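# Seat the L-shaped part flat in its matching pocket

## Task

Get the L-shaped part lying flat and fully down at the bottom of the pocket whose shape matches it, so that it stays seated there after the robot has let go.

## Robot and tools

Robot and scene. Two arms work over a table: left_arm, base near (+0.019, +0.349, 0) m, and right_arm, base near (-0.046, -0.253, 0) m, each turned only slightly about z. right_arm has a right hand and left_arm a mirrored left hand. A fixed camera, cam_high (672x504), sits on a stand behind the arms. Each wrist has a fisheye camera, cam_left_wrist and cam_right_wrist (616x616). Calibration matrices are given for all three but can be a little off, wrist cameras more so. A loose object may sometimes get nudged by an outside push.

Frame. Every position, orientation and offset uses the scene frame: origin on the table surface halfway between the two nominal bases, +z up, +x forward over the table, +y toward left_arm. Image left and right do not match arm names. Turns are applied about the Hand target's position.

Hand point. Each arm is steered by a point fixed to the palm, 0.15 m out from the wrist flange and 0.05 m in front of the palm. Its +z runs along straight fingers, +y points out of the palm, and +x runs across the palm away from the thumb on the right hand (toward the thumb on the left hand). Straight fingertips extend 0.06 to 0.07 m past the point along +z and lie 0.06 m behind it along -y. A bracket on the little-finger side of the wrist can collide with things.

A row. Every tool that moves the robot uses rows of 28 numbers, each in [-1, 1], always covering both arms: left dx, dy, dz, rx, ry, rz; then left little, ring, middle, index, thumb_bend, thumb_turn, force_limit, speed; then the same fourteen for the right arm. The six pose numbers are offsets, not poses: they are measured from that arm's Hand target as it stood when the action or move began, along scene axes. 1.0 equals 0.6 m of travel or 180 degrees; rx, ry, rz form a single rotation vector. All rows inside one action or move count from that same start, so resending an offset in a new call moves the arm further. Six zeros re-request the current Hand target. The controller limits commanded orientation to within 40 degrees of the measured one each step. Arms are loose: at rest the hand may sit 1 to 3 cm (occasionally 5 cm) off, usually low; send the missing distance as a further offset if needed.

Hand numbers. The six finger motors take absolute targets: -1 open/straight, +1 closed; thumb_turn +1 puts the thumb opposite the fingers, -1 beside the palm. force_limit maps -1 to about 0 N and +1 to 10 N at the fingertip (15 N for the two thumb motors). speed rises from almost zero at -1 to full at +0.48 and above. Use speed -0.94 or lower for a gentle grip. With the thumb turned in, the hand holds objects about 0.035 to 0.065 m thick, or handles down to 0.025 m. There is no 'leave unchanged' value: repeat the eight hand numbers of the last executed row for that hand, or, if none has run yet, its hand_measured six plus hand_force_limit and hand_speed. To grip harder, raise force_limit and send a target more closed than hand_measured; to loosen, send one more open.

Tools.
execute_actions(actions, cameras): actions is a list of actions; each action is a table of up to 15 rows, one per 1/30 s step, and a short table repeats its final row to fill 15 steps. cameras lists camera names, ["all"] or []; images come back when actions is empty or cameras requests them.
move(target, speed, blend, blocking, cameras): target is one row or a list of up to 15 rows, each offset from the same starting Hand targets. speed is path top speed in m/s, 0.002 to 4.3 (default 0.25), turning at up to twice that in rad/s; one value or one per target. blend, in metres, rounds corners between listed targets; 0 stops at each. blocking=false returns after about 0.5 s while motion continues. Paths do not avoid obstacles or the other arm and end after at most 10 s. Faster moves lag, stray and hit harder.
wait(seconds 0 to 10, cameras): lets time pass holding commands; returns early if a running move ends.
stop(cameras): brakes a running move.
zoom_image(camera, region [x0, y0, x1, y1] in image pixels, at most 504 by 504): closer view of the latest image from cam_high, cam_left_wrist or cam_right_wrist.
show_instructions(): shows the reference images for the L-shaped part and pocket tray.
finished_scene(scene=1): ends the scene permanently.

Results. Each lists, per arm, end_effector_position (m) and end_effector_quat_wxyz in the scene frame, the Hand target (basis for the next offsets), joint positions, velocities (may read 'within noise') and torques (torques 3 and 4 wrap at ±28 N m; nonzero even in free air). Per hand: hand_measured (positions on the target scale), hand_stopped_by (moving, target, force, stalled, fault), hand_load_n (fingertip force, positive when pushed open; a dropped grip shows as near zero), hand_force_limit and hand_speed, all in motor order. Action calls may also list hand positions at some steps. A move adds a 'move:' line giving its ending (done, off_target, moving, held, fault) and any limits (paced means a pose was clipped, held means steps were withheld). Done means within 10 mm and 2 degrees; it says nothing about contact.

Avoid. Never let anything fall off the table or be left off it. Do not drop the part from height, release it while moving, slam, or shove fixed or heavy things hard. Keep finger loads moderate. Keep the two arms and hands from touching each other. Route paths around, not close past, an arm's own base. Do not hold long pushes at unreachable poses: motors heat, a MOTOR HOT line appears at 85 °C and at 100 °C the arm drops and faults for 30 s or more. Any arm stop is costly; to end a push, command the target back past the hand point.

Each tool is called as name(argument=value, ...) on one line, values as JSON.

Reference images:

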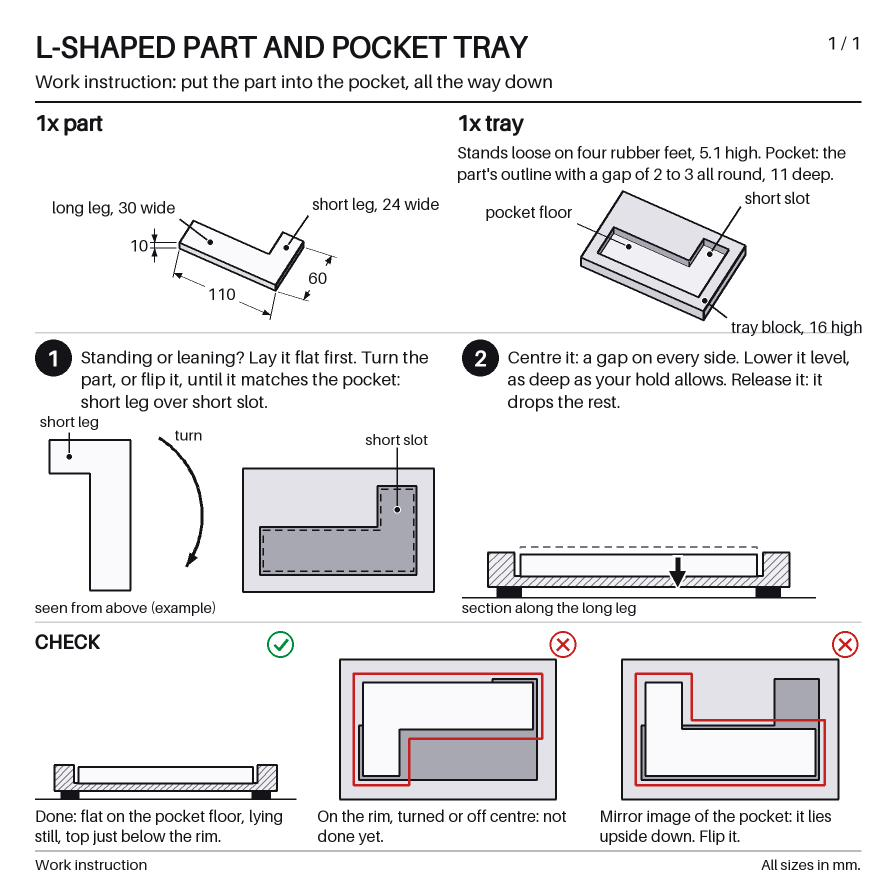

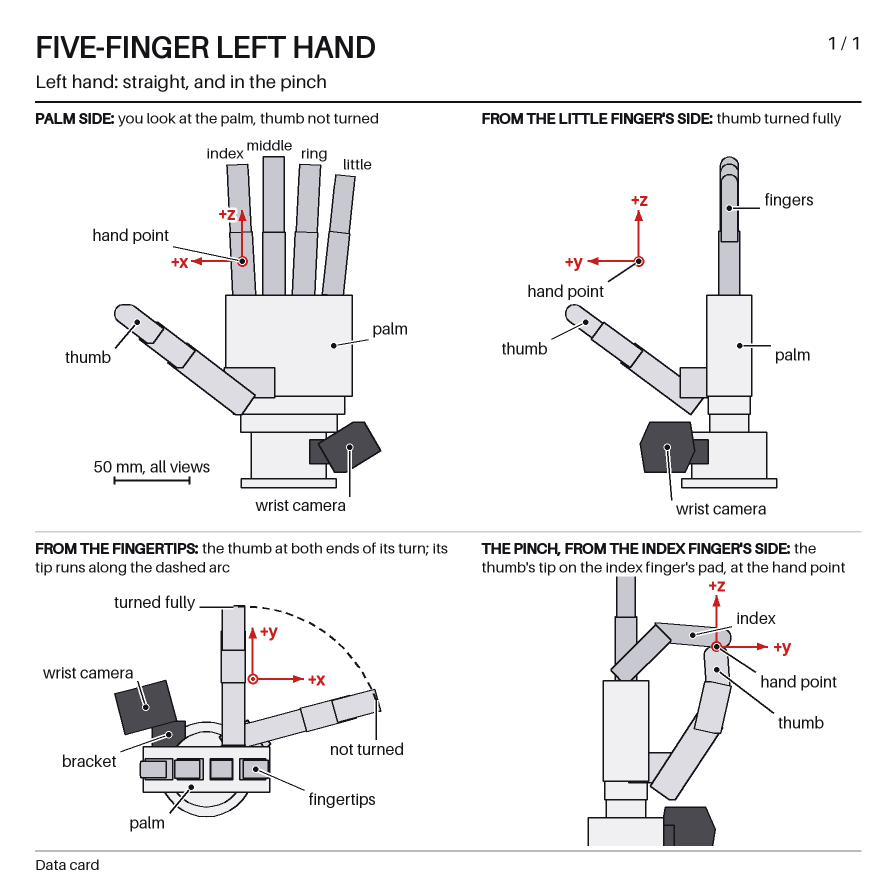

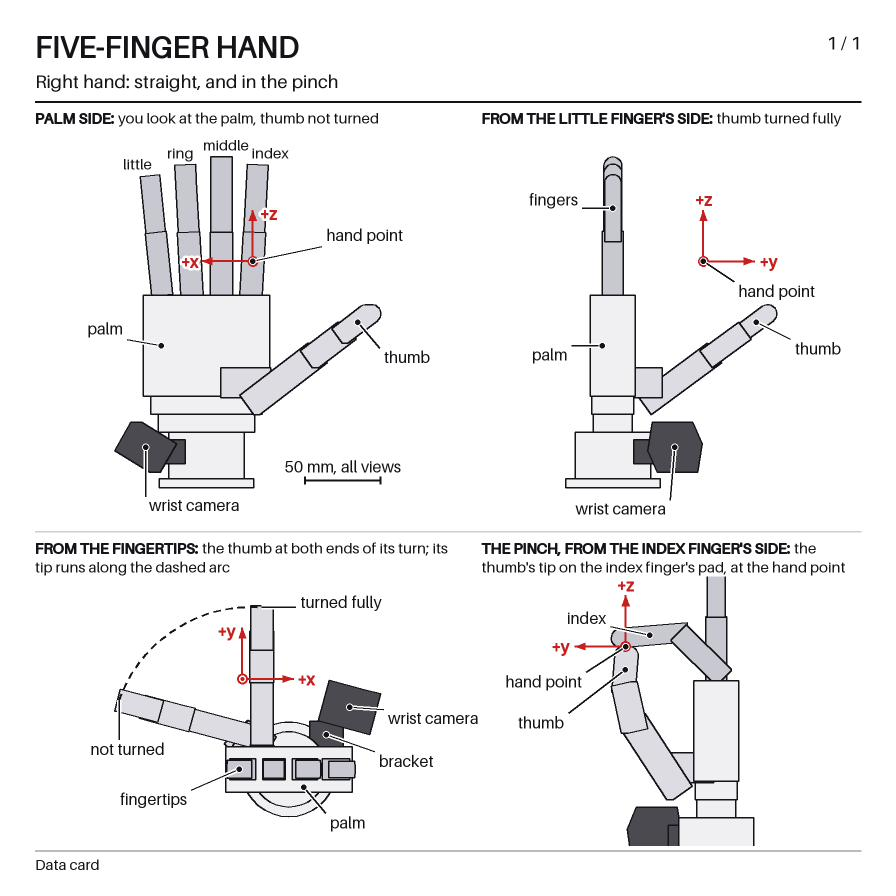

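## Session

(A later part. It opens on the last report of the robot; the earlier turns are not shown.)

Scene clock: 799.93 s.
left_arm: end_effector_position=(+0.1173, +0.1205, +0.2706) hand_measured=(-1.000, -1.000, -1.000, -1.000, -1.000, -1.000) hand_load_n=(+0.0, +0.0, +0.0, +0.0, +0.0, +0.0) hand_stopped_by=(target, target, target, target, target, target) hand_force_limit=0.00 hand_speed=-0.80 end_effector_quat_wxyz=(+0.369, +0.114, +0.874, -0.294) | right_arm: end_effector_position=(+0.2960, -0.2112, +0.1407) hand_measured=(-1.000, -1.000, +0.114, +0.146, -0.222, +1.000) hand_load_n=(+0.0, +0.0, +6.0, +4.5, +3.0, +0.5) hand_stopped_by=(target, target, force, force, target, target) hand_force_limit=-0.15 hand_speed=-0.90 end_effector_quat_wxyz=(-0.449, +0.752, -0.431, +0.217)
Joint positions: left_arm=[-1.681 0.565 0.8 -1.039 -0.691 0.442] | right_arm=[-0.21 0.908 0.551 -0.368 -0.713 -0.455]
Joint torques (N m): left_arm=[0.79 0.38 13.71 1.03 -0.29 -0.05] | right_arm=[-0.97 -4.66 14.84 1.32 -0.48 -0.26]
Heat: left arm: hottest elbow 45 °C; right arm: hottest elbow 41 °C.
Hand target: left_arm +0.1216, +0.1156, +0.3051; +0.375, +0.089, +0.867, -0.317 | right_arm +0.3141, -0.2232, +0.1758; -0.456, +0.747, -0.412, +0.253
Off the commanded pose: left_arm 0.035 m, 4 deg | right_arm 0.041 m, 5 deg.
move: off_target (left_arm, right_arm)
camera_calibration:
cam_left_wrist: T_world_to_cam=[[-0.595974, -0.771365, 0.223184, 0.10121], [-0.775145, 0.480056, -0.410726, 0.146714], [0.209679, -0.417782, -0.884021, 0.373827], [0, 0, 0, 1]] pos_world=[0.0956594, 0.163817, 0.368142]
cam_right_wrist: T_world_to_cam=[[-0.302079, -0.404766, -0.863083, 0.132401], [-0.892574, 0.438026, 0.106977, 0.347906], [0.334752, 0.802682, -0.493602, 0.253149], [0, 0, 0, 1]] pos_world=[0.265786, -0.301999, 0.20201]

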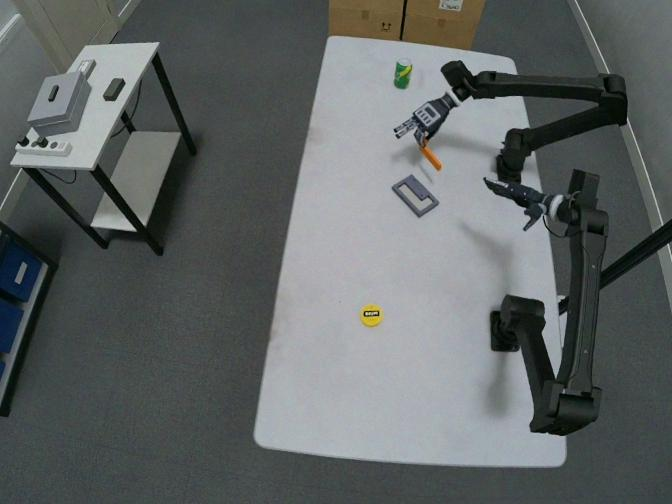

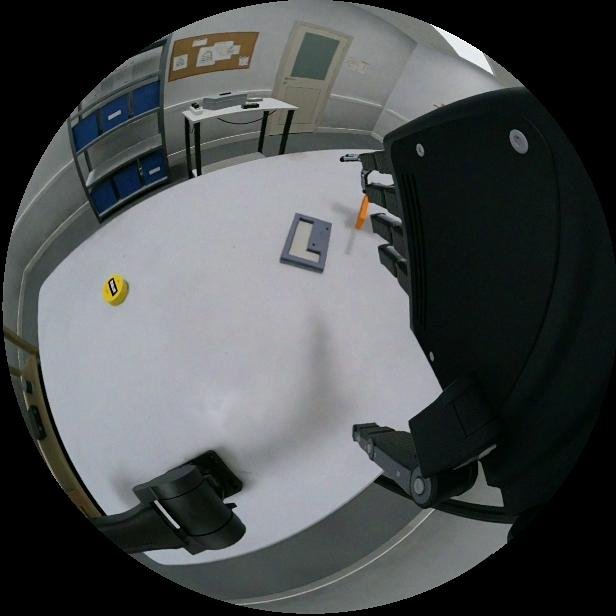

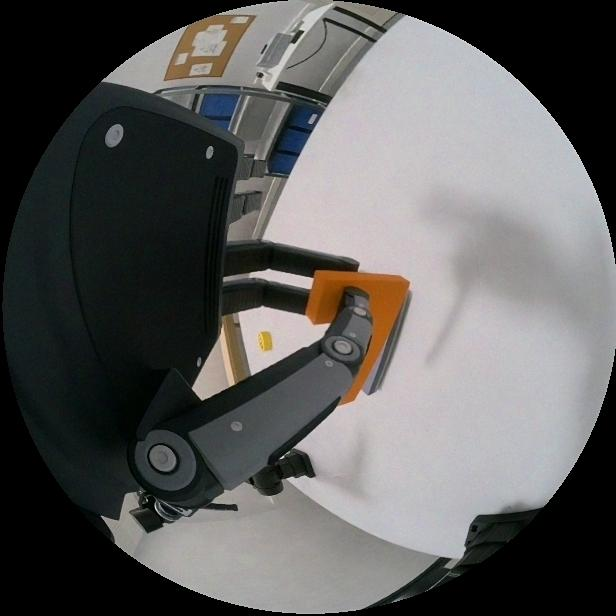

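move(target=[0,0,0,0,0,0,-1,-1,-1,-1,-1,-1,0,-0.8,0.043,-0.161,0.05,-0.182,0.0715,0.393,1,0.9,0.45,0.45,-0.22,1,-0.15,-0.5], speed=0.2, cameras=["all"])

zoom_image(camera="cam_high", region=[370, 60, 490, 180])

Scene clock: 825.60 s.
left_arm: end_effector_position=(+0.1173, +0.1205, +0.2706) hand_measured=(-1.000, -1.000, -1.000, -1.000, -1.000, -1.000) hand_load_n=(+0.0, +0.0, +0.0, +0.0, +0.0, +0.0) hand_stopped_by=(target, target, target, target, target, target) hand_force_limit=0.00 hand_speed=-0.80 end_effector_quat_wxyz=(+0.369, +0.114, +0.874, -0.294) | right_arm: end_effector_position=(+0.3242, -0.3241, +0.1899) hand_measured=(+1.000, +0.900, +0.114, +0.146, -0.222, +1.000) hand_load_n=(+0.0, +0.0, +4.5, +4.5, +3.0, +0.5) hand_stopped_by=(target, target, force, force, target, target) hand_force_limit=-0.15 hand_speed=-0.50 end_effector_quat_wxyz=(-0.249, +0.963, +0.095, -0.036)
Joint positions: left_arm=[-1.681 0.565 0.8 -1.039 -0.691 0.442] | right_arm=[-0.201 1.511 1.372 -1.689 -0.445 -2.075]
Joint torques (N m): left_arm=[0.67 0.09 13.83 0.99 -0.26 -0.03] | right_arm=[1.2 -10.58 13.22 -0.55 -0.13 -0.23]
Heat: left arm: hottest elbow 46 °C; right arm: hottest elbow 44 °C.
Hand target: left_arm +0.1216, +0.1156, +0.3051; +0.375, +0.089, +0.867, -0.317 | right_arm +0.3399, -0.3198, +0.2058; -0.256, +0.958, +0.126, -0.033
Off the commanded pose: left_arm 0.035 m, 4 deg | right_arm 0.023 m, 4 deg.
joint sent to its limit (right arm) — joint 4 (wrist pitch), lower limit; joint 6 (wrist roll), lower limit. The joint targets are off in position, not in orientation.
move: off_target (left_arm, right_arm)
camera_calibration:
cam_left_wrist: T_world_to_cam=[[-0.595974, -0.771365, 0.223184, 0.10121], [-0.775145, 0.480056, -0.410726, 0.146714], [0.209679, -0.417782, -0.884021, 0.373827], [0, 0, 0, 1]] pos_world=[0.0956594, 0.163817, 0.368142]
cam_right_wrist: T_world_to_cam=[[0.386085, -0.777897, -0.495797, -0.276119], [-0.743924, -0.580369, 0.331284, -0.00366397], [-0.54545, 0.240932, -0.802768, 0.520564], [0, 0, 0, 1]] pos_world=[0.387821, -0.342339, 0.282207]

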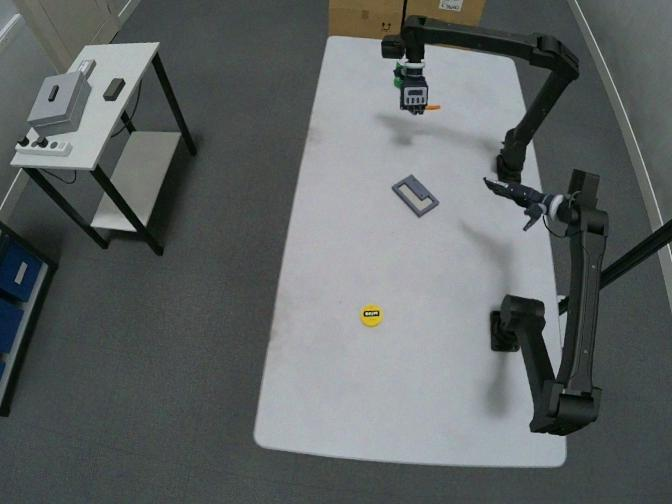

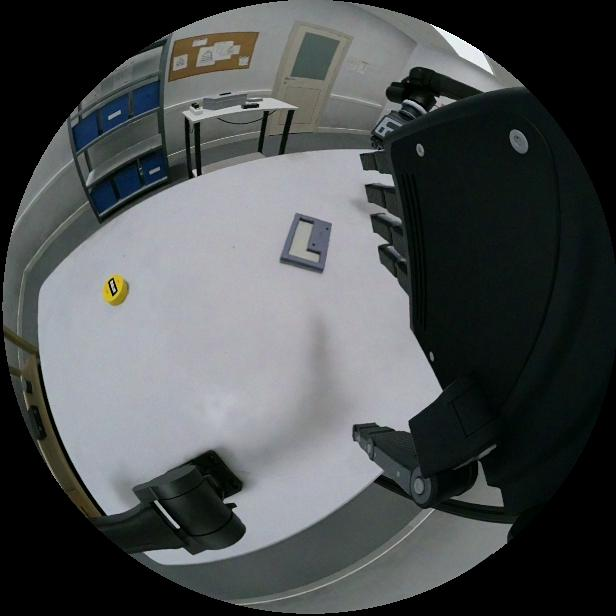

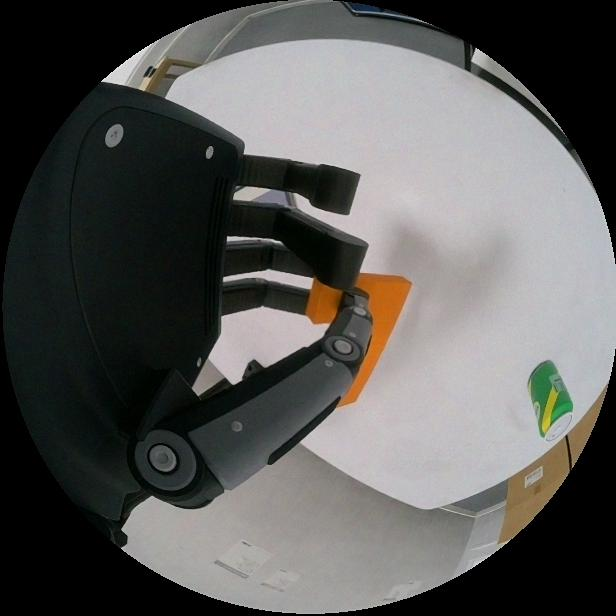

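Scaled by 4.200 from the camera's 672x504 image, which has a finer 960x720 frame.

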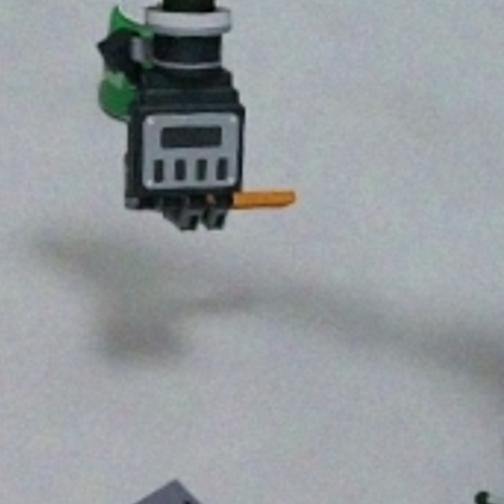

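move(target=[0,0,0,0,0,0,-1,-1,-1,-1,-1,-1,0,-0.8,0,0,-0.167,-0.161,-0.0432,0,1,0.9,0.45,0.45,-0.22,1,-0.15,-0.5], speed=0.15, cameras=["all"])

zoom_image(camera="cam_high", region=[370, 60, 490, 180])

zoom_image(camera="cam_right_wrist", region=[200, 200, 450, 450])

Scene clock: 854.33 s.
left_arm: end_effector_position=(+0.1173, +0.1205, +0.2706) hand_measured=(-1.000, -1.000, -1.000, -1.000, -1.000, -1.000) hand_load_n=(+0.0, +0.0, +0.0, +0.0, +0.0, +0.0) hand_stopped_by=(target, target, target, target, target, target) hand_force_limit=0.00 hand_speed=-0.80 end_effector_quat_wxyz=(+0.369, +0.114, +0.874, -0.294) | right_arm: end_effector_position=(+0.3290, -0.3261, +0.0931) hand_measured=(+1.000, +0.900, +0.114, +0.146, -0.222, +1.000) hand_load_n=(+0.0, +0.0, +4.5, +4.5, +3.0, +0.5) hand_stopped_by=(target, target, force, force, target, target) hand_force_limit=-0.15 hand_speed=-0.50 end_effector_quat_wxyz=(-0.009, +0.991, +0.131, -0.026)
Joint positions: left_arm=[-1.681 0.565 0.8 -1.039 -0.691 0.442] | right_arm=[0.026 1.477 1.065 -1.213 -0.009 -1.856]
Joint torques (N m): left_arm=[0.44 0.21 13.74 1.02 -0.29 -0.04] | right_arm=[1.44 -12.86 8.94 1.1 0.19 0.11]
Heat: left arm: hottest elbow 46 °C; right arm: hottest elbow 44 °C.
Hand target: left_arm +0.1216, +0.1156, +0.3051; +0.375, +0.089, +0.867, -0.317 | right_arm +0.3399, -0.3198, +0.1056; +0.000, +0.991, +0.131, +0.000
Off the commanded pose: left_arm 0.035 m, 4 deg | right_arm 0.018 m, 3 deg.
move: off_target (left_arm, right_arm)
camera_calibration:
cam_left_wrist: T_world_to_cam=[[-0.595974, -0.771365, 0.223184, 0.10121], [-0.775145, 0.480056, -0.410726, 0.146714], [0.209679, -0.417782, -0.884021, 0.373827], [0, 0, 0, 1]] pos_world=[0.0956594, 0.163817, 0.368142]
cam_right_wrist: T_world_to_cam=[[0.474959, -0.87832, -0.0544858, -0.4306], [-0.740726, -0.432447, 0.514115, 0.0610586], [-0.475119, -0.203824, -0.855989, 0.282861], [0, 0, 0, 1]] pos_world=[0.384138, -0.294146, 0.187273]

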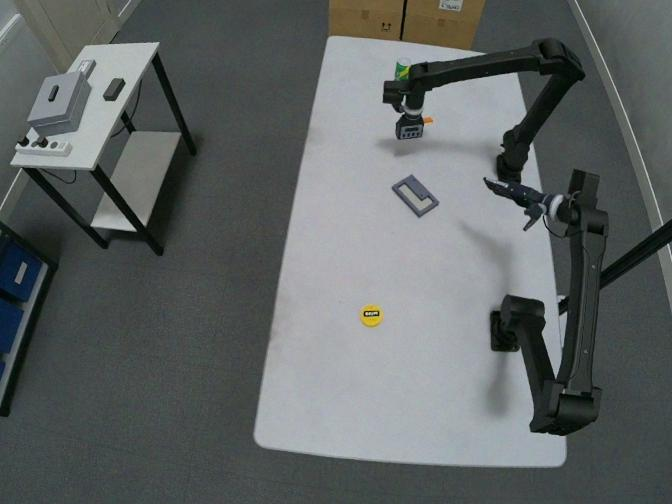

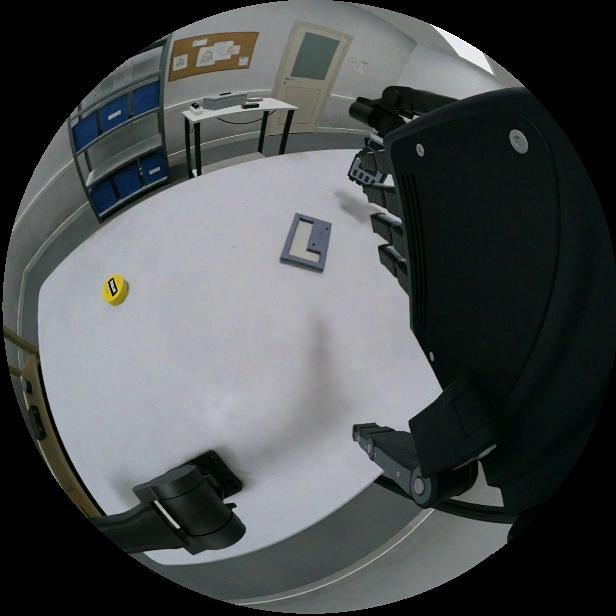

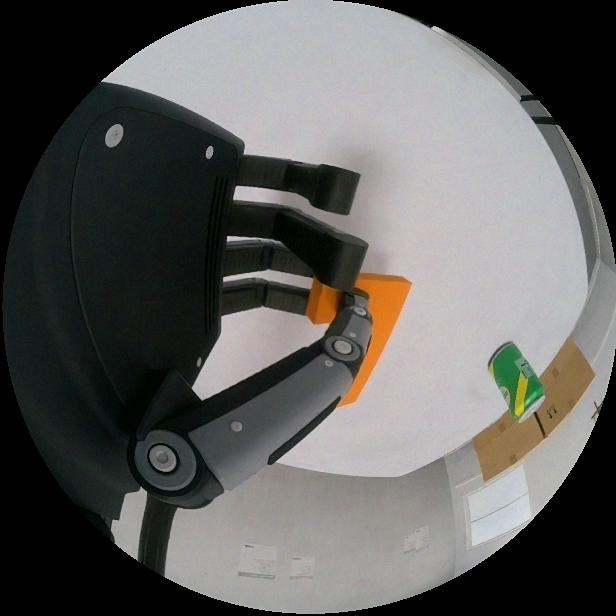

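Scaled by 4.200 from the camera's 672x504 image, which has a finer 960x720 frame.

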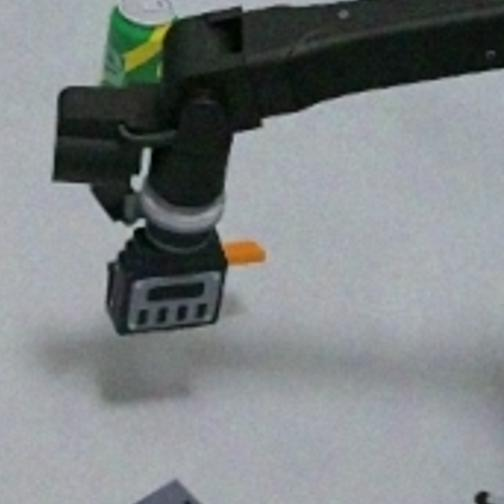

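Scaled by 2.016 from the camera's 616x616 image, which has a finer 880x880 frame.

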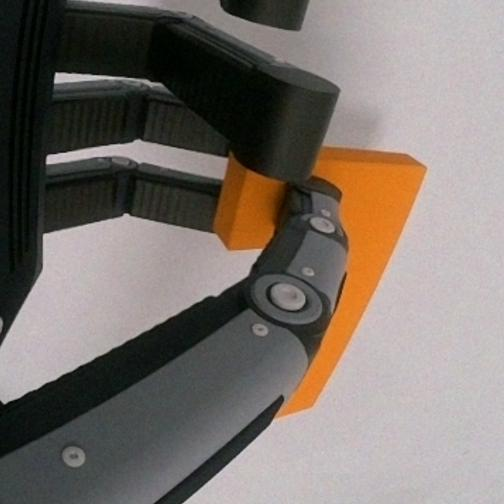

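move(target=[0,0,0,0,0,0,-1,-1,-1,-1,-1,-1,0,-0.8,0,0,-0.092,0.004,-0.015,0,1,0.9,0.45,0.45,-0.22,1,-0.15,-0.5], speed=0.1)

Scene clock: 872.83 s.
left_arm: end_effector_position=(+0.1173, +0.1205, +0.2706) hand_measured=(-1.000, -1.000, -1.000, -1.000, -1.000, -1.000) hand_load_n=(+0.0, +0.0, +0.0, +0.0, +0.0, -0.5) hand_stopped_by=(target, target, target, target, target, target) hand_force_limit=0.00 hand_speed=-0.80 end_effector_quat_wxyz=(+0.369, +0.114, +0.874, -0.294) | right_arm: end_effector_position=(+0.3289, -0.3246, +0.0496) hand_measured=(+1.000, +0.900, +0.114, +0.146, -0.222, +1.000) hand_load_n=(+0.0, +0.0, +4.5, +4.5, +3.0, +0.5) hand_stopped_by=(target, target, force, force, target, target) hand_force_limit=-0.15 hand_speed=-0.50 end_effector_quat_wxyz=(-0.007, +0.991, +0.131, +0.012)
Joint positions: left_arm=[-1.681 0.565 0.8 -1.039 -0.691 0.442] | right_arm=[0.026 1.479 0.944 -1.014 -0.017 -1.856]
Joint torques (N m): left_arm=[0.5 0.15 13.78 1.09 -0.29 -0.01] | right_arm=[1.49 -9.52 8.54 1.35 -0.03 0.05]
Heat: left arm: hottest elbow 46 °C; right arm: hottest elbow 43 °C.
Hand target: left_arm +0.1216, +0.1156, +0.3051; +0.375, +0.089, +0.867, -0.317 | right_arm +0.3399, -0.3198, +0.0504; -0.003, +0.991, +0.131, +0.025
Off the commanded pose: left_arm 0.035 m, 4 deg | right_arm 0.012 m, 1 deg.
move: off_target (left_arm, right_arm)

move(target=[0,0,0,0,0,0,-1,-1,-1,-1,-1,-1,0,-0.8,0,0,-0.03,-0.001,0.005,0,1,0.9,0.45,0.45,-0.22,1,-0.15,-0.5], speed=0.08, cameras=["all"])

zoom_image(camera="cam_right_wrist", region=[200, 200, 450, 450])

zoom_image(camera="cam_high", region=[380, 70, 460, 160])

Scene clock: 885.23 s.
left_arm: end_effector_position=(+0.1173, +0.1205, +0.2706) hand_measured=(-1.000, -1.000, -1.000, -1.000, -1.000, -1.000) hand_load_n=(+0.0, +0.0, +0.0, +0.0, +0.0, +0.0) hand_stopped_by=(target, target, target, target, target, target) hand_force_limit=0.00 hand_speed=-0.80 end_effector_quat_wxyz=(+0.369, +0.114, +0.874, -0.294) | right_arm: end_effector_position=(+0.3284, -0.3246, +0.0308) hand_measured=(+1.000, +0.900, +0.114, +0.146, -0.222, +1.000) hand_load_n=(+0.5, +0.0, +4.5, +4.5, +3.0, +0.5) hand_stopped_by=(target, target, force, force, target, target) hand_force_limit=-0.15 hand_speed=-0.50 end_effector_quat_wxyz=(-0.008, +0.992, +0.129, +0.004)
Joint positions: left_arm=[-1.681 0.565 0.8 -1.039 -0.691 0.442] | right_arm=[0.026 1.519 0.93 -0.977 -0.017 -1.851]
Joint torques (N m): left_arm=[0.56 0.32 13.75 1.06 -0.28 -0.01] | right_arm=[1.03 -9.88 8.46 1.09 0.14 0.06]
Heat: left arm: hottest elbow 46 °C; right arm: hottest elbow 43 °C.
Hand target: left_arm +0.1216, +0.1156, +0.3051; +0.375, +0.089, +0.867, -0.317 | right_arm +0.3399, -0.3198, +0.0324; -0.002, +0.991, +0.131, +0.017
Off the commanded pose: left_arm 0.035 m, 4 deg | right_arm 0.013 m, 2 deg.
move: off_target (left_arm, right_arm)
camera_calibration:
cam_left_wrist: T_world_to_cam=[[-0.595974, -0.771365, 0.223184, 0.10121], [-0.775145, 0.480056, -0.410726, 0.146714], [0.209679, -0.417782, -0.884021, 0.373827], [0, 0, 0, 1]] pos_world=[0.0956594, 0.163817, 0.368142]
cam_right_wrist: T_world_to_cam=[[0.47337, -0.880296, -0.0316024, -0.433148], [-0.772129, -0.431937, 0.466099, 0.105248], [-0.423955, -0.196236, -0.884168, 0.216018], [0, 0, 0, 1]] pos_world=[0.377886, -0.293447, 0.128252]

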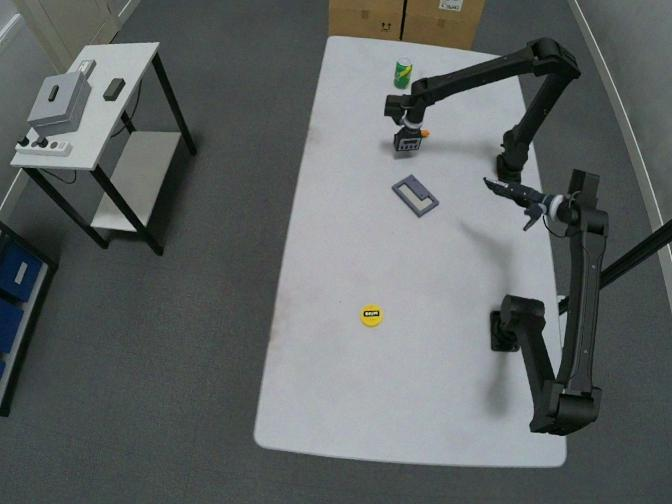

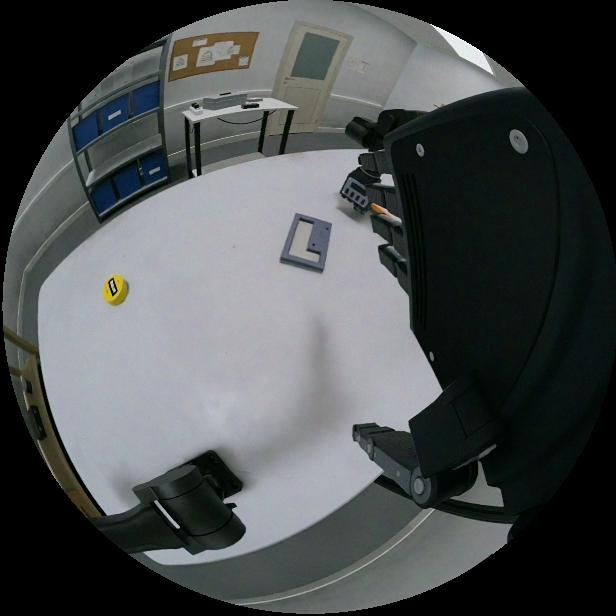

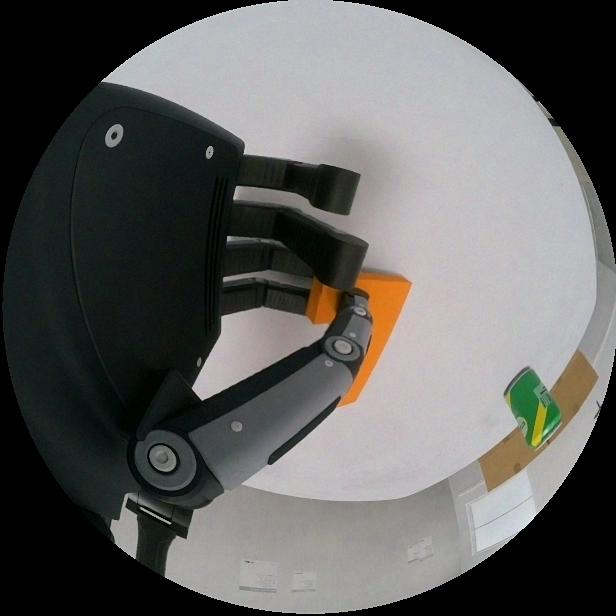

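Scaled by 2.016 from the camera's 616x616 image, which has a finer 880x880 frame.

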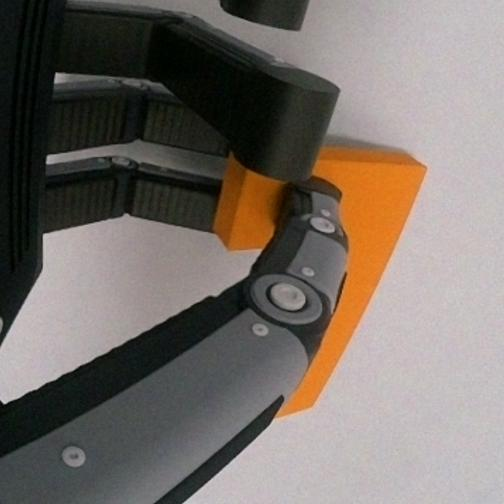

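Scaled by 5.600 from the camera's 672x504 image, which has a finer 960x720 frame.

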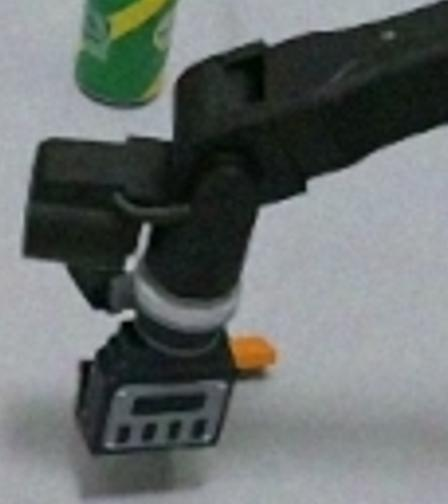

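move(target=[0,0,0,0,0,0,-1,-1,-1,-1,-1,-1,0,-0.8,0,0,-0.01,0,0,0,1,0.9,0.45,0.45,-0.22,1,-0.15,-0.5], speed=0.05, cameras=["cam_high", "cam_right_wrist"])

zoom_image(camera="cam_right_wrist", region=[200, 200, 450, 450])

zoom_image(camera="cam_high", region=[390, 110, 450, 160])

Scene clock: 892.90 s.
left_arm: end_effector_position=(+0.1173, +0.1205, +0.2706) hand_measured=(-1.000, -1.000, -1.000, -1.000, -1.000, -1.000) hand_load_n=(+0.0, +0.0, +0.0, +0.0, +0.0, +0.0) hand_stopped_by=(target, target, target, target, target, target) hand_force_limit=0.00 hand_speed=-0.80 end_effector_quat_wxyz=(+0.369, +0.114, +0.874, -0.294) | right_arm: end_effector_position=(+0.3286, -0.3246, +0.0260) hand_measured=(+1.000, +0.900, +0.114, +0.146, -0.222, +1.000) hand_load_n=(+0.0, +0.0, +5.0, +4.0, +2.0, +0.0) hand_stopped_by=(target, target, force, force, target, target) hand_force_limit=-0.15 hand_speed=-0.50 end_effector_quat_wxyz=(-0.008, +0.992, +0.128, +0.005)
Joint positions: left_arm=[-1.681 0.565 0.8 -1.039 -0.691 0.442] | right_arm=[0.026 1.526 0.924 -0.962 -0.017 -1.85]
Joint torques (N m): left_arm=[0.56 0.38 13.81 0.95 -0.29 -0.03] | right_arm=[1.08 -10.11 8.24 1.26 0.11 0.08]
Heat: left arm: hottest elbow 46 °C; right arm: hottest elbow 43 °C.
Hand target: left_arm +0.1216, +0.1156, +0.3051; +0.375, +0.089, +0.867, -0.317 | right_arm +0.3399, -0.3198, +0.0264; -0.002, +0.991, +0.131, +0.017
Off the commanded pose: left_arm 0.035 m, 4 deg | right_arm 0.012 m, 2 deg.
move: off_target (left_arm, right_arm)
camera_calibration:
cam_right_wrist: T_world_to_cam=[[0.472079, -0.881018, -0.0308043, -0.433257], [-0.773527, -0.430736, 0.464889, 0.108504], [-0.422844, -0.195636, -0.884833, 0.211726], [0, 0, 0, 1]] pos_world=[0.377989, -0.293549, 0.123554]
Images, in order (width x height): cam_high 672x504, cam_right_wrist 616x616.

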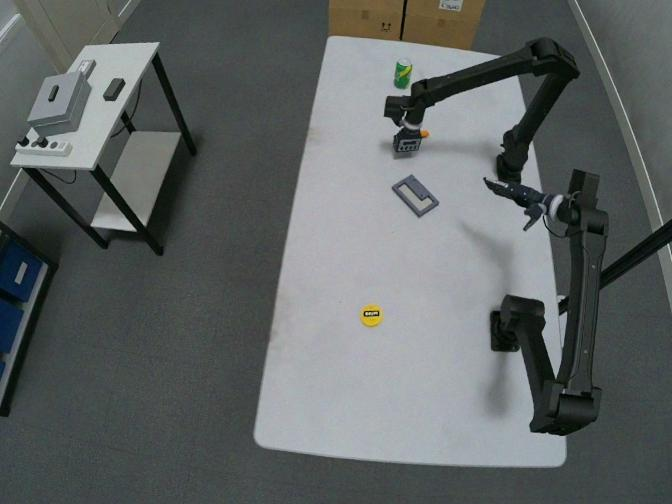

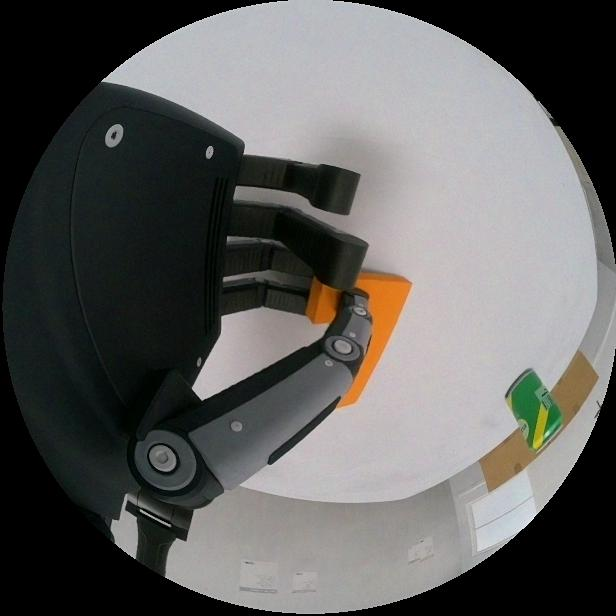

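Scaled by 2.016 from the camera's 616x616 image, which has a finer 880x880 frame.

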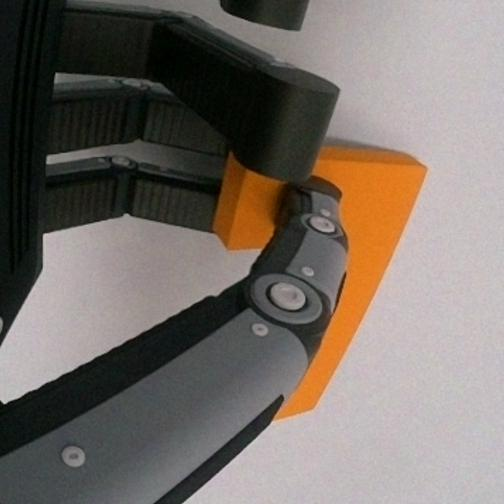

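Scaled by 8.400 from the camera's 672x504 image, which has a finer 960x720 frame.

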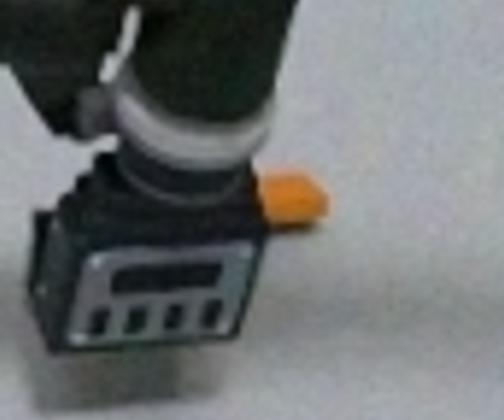

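move(target=[0,0,0,0,0,0,-1,-1,-1,-1,-1,-1,0,-0.8,0,0,0,0,0,0,1,0.9,0.45,0.45,-1,1,-0.15,-0.7], speed=0.05, cameras=["cam_high", "cam_right_wrist"])

zoom_image(camera="cam_right_wrist", region=[200, 200, 450, 450])

Scene clock: 911.83 s.
left_arm: end_effector_position=(+0.1173, +0.1205, +0.2706) hand_measured=(-1.000, -1.000, -1.000, -1.000, -1.000, -1.000) hand_load_n=(+0.0, +0.0, +0.0, +0.0, +0.0, +0.0) hand_stopped_by=(target, target, target, target, target, target) hand_force_limit=0.00 hand_speed=-0.80 end_effector_quat_wxyz=(+0.369, +0.114, +0.874, -0.294) | right_arm: end_effector_position=(+0.3286, -0.3246, +0.0260) hand_measured=(+1.000, +0.900, +0.116, +0.148, -1.000, +1.000) hand_load_n=(+0.5, +0.0, +0.0, +0.0, +0.0, +0.0) hand_stopped_by=(target, target, force, force, target, target) hand_force_limit=-0.15 hand_speed=-0.70 end_effector_quat_wxyz=(-0.008, +0.992, +0.128, +0.005)
Joint positions: left_arm=[-1.681 0.565 0.8 -1.039 -0.691 0.442] | right_arm=[0.026 1.526 0.924 -0.962 -0.017 -1.85]
Joint torques (N m): left_arm=[0.79 0.21 13.76 0.99 -0.28 0] | right_arm=[0.97 -9.7 8.25 1.2 0.11 0.07]
Heat: left arm: hottest elbow 46 °C; right arm: hottest elbow 42 °C.
Hand target: left_arm +0.1216, +0.1156, +0.3051; +0.375, +0.089, +0.867, -0.317 | right_arm +0.3399, -0.3198, +0.0264; -0.002, +0.991, +0.131, +0.017
Off the commanded pose: left_arm 0.035 m, 4 deg | right_arm 0.012 m, 2 deg.
move: off_target (left_arm, right_arm)
camera_calibration:
cam_right_wrist: T_world_to_cam=[[0.472079, -0.881018, -0.0308043, -0.433257], [-0.773527, -0.430736, 0.464889, 0.108504], [-0.422844, -0.195636, -0.884833, 0.211726], [0, 0, 0, 1]] pos_world=[0.377989, -0.293549, 0.123554]
Images, in order (width x height): cam_high 672x504, cam_right_wrist 616x616.

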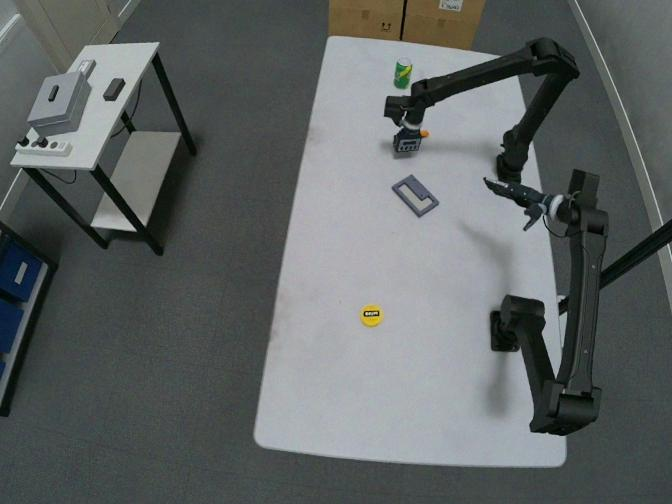

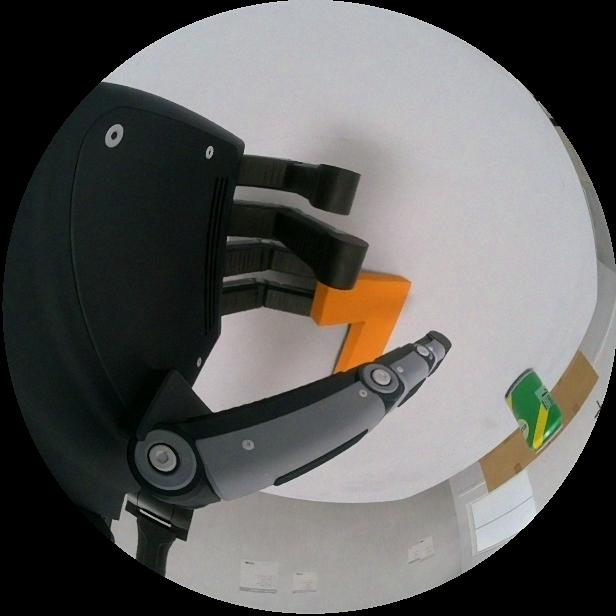

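Scaled by 2.016 from the camera's 616x616 image, which has a finer 880x880 frame.

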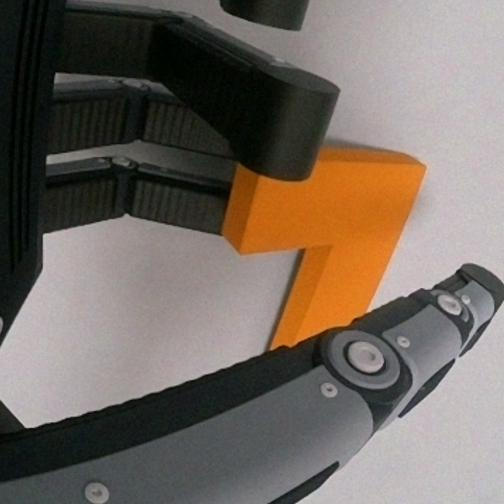

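move(target=[[0,0,0,0,0,0,-1,-1,-1,-1,-1,-1,0,-0.8,0,0,-0.0075,0,0,0,1,0.9,0.45,0.45,-1,1,-0.15,-0.7],[0,0,0,0,0,0,-1,-1,-1,-1,-1,-1,0,-0.8,-0.026,0.097,-0.003,0,0,0,1,0.9,0.45,0.45,-1,1,-0.15,-0.7]], speed=0.06, cameras=["cam_high", "cam_right_wrist"])

zoom_image(camera="cam_right_wrist", region=[200, 200, 450, 450])

Scene clock: 926.57 s.
left_arm: end_effector_position=(+0.1173, +0.1205, +0.2706) hand_measured=(-1.000, -1.000, -1.000, -1.000, -1.000, -1.000) hand_load_n=(+0.0, +0.0, +0.0, +0.0, +0.0, +0.0) hand_stopped_by=(target, target, target, target, target, target) hand_force_limit=0.00 hand_speed=-0.80 end_effector_quat_wxyz=(+0.369, +0.114, +0.874, -0.294) | right_arm: end_effector_position=(+0.3166, -0.2737, +0.0179) hand_measured=(+1.000, +0.900, +0.116, +0.148, -1.000, +1.000) hand_load_n=(+0.0, +0.0, -1.5, +0.0, +0.0, +0.0) hand_stopped_by=(target, target, force, force, target, target) hand_force_limit=-0.15 hand_speed=-0.70 end_effector_quat_wxyz=(+0.001, +0.991, +0.131, -0.004)
Joint positions: left_arm=[-1.681 0.565 0.8 -1.039 -0.691 0.442] | right_arm=[0.17 1.529 0.896 -0.946 0.003 -1.711]
Joint torques (N m): left_arm=[0.67 0.21 13.74 0.98 -0.3 -0.01] | right_arm=[1.9 -11.93 7.49 1.18 0.03 0.13]
Heat: left arm: hottest elbow 46 °C; right arm: hottest elbow 41 °C.
Hand target: left_arm +0.1216, +0.1156, +0.3051; +0.375, +0.089, +0.867, -0.317 | right_arm +0.3243, -0.2616, +0.0246; -0.002, +0.991, +0.131, +0.017
Off the commanded pose: left_arm 0.035 m, 4 deg | right_arm 0.016 m, 2 deg.
move: off_target (left_arm, right_arm)
camera_calibration:
cam_right_wrist: T_world_to_cam=[[0.477083, -0.878636, -0.019787, -0.384148], [-0.763638, -0.425576, 0.485532, 0.122819], [-0.435027, -0.216529, -0.873995, 0.207369], [0, 0, 0, 1]] pos_world=[0.36727, -0.240356, 0.114006]
Images, in order (width x height): cam_high 672x504, cam_right_wrist 616x616.

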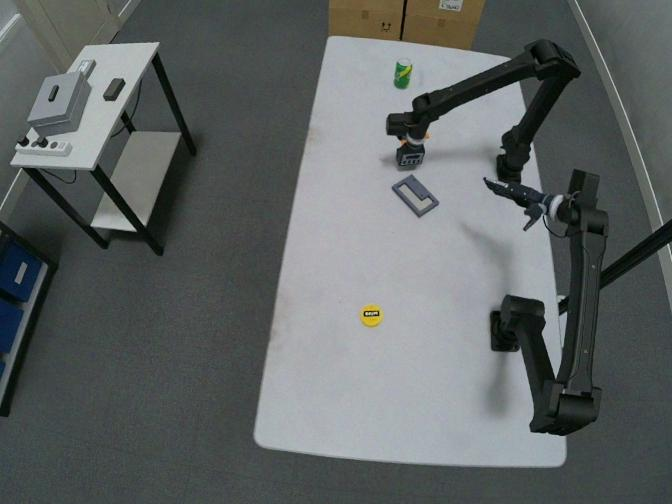

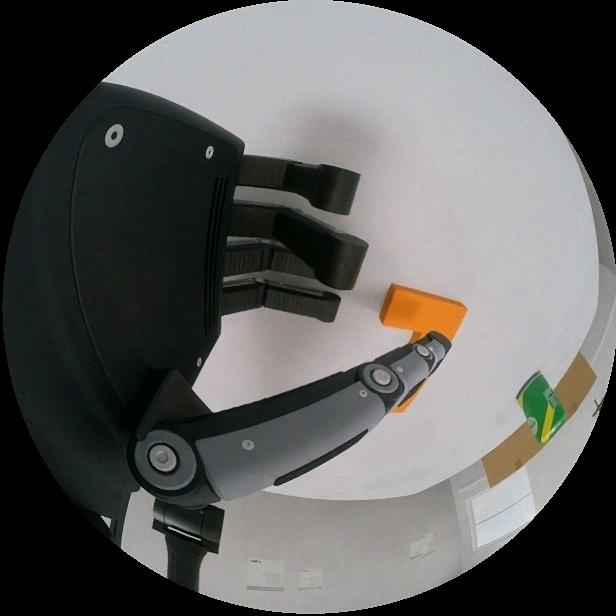

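Scaled by 2.016 from the camera's 616x616 image, which has a finer 880x880 frame.

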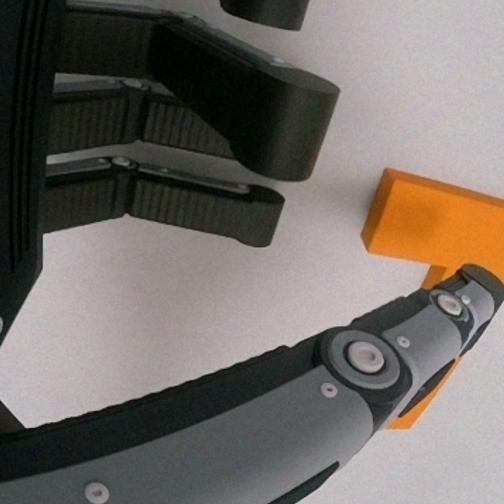

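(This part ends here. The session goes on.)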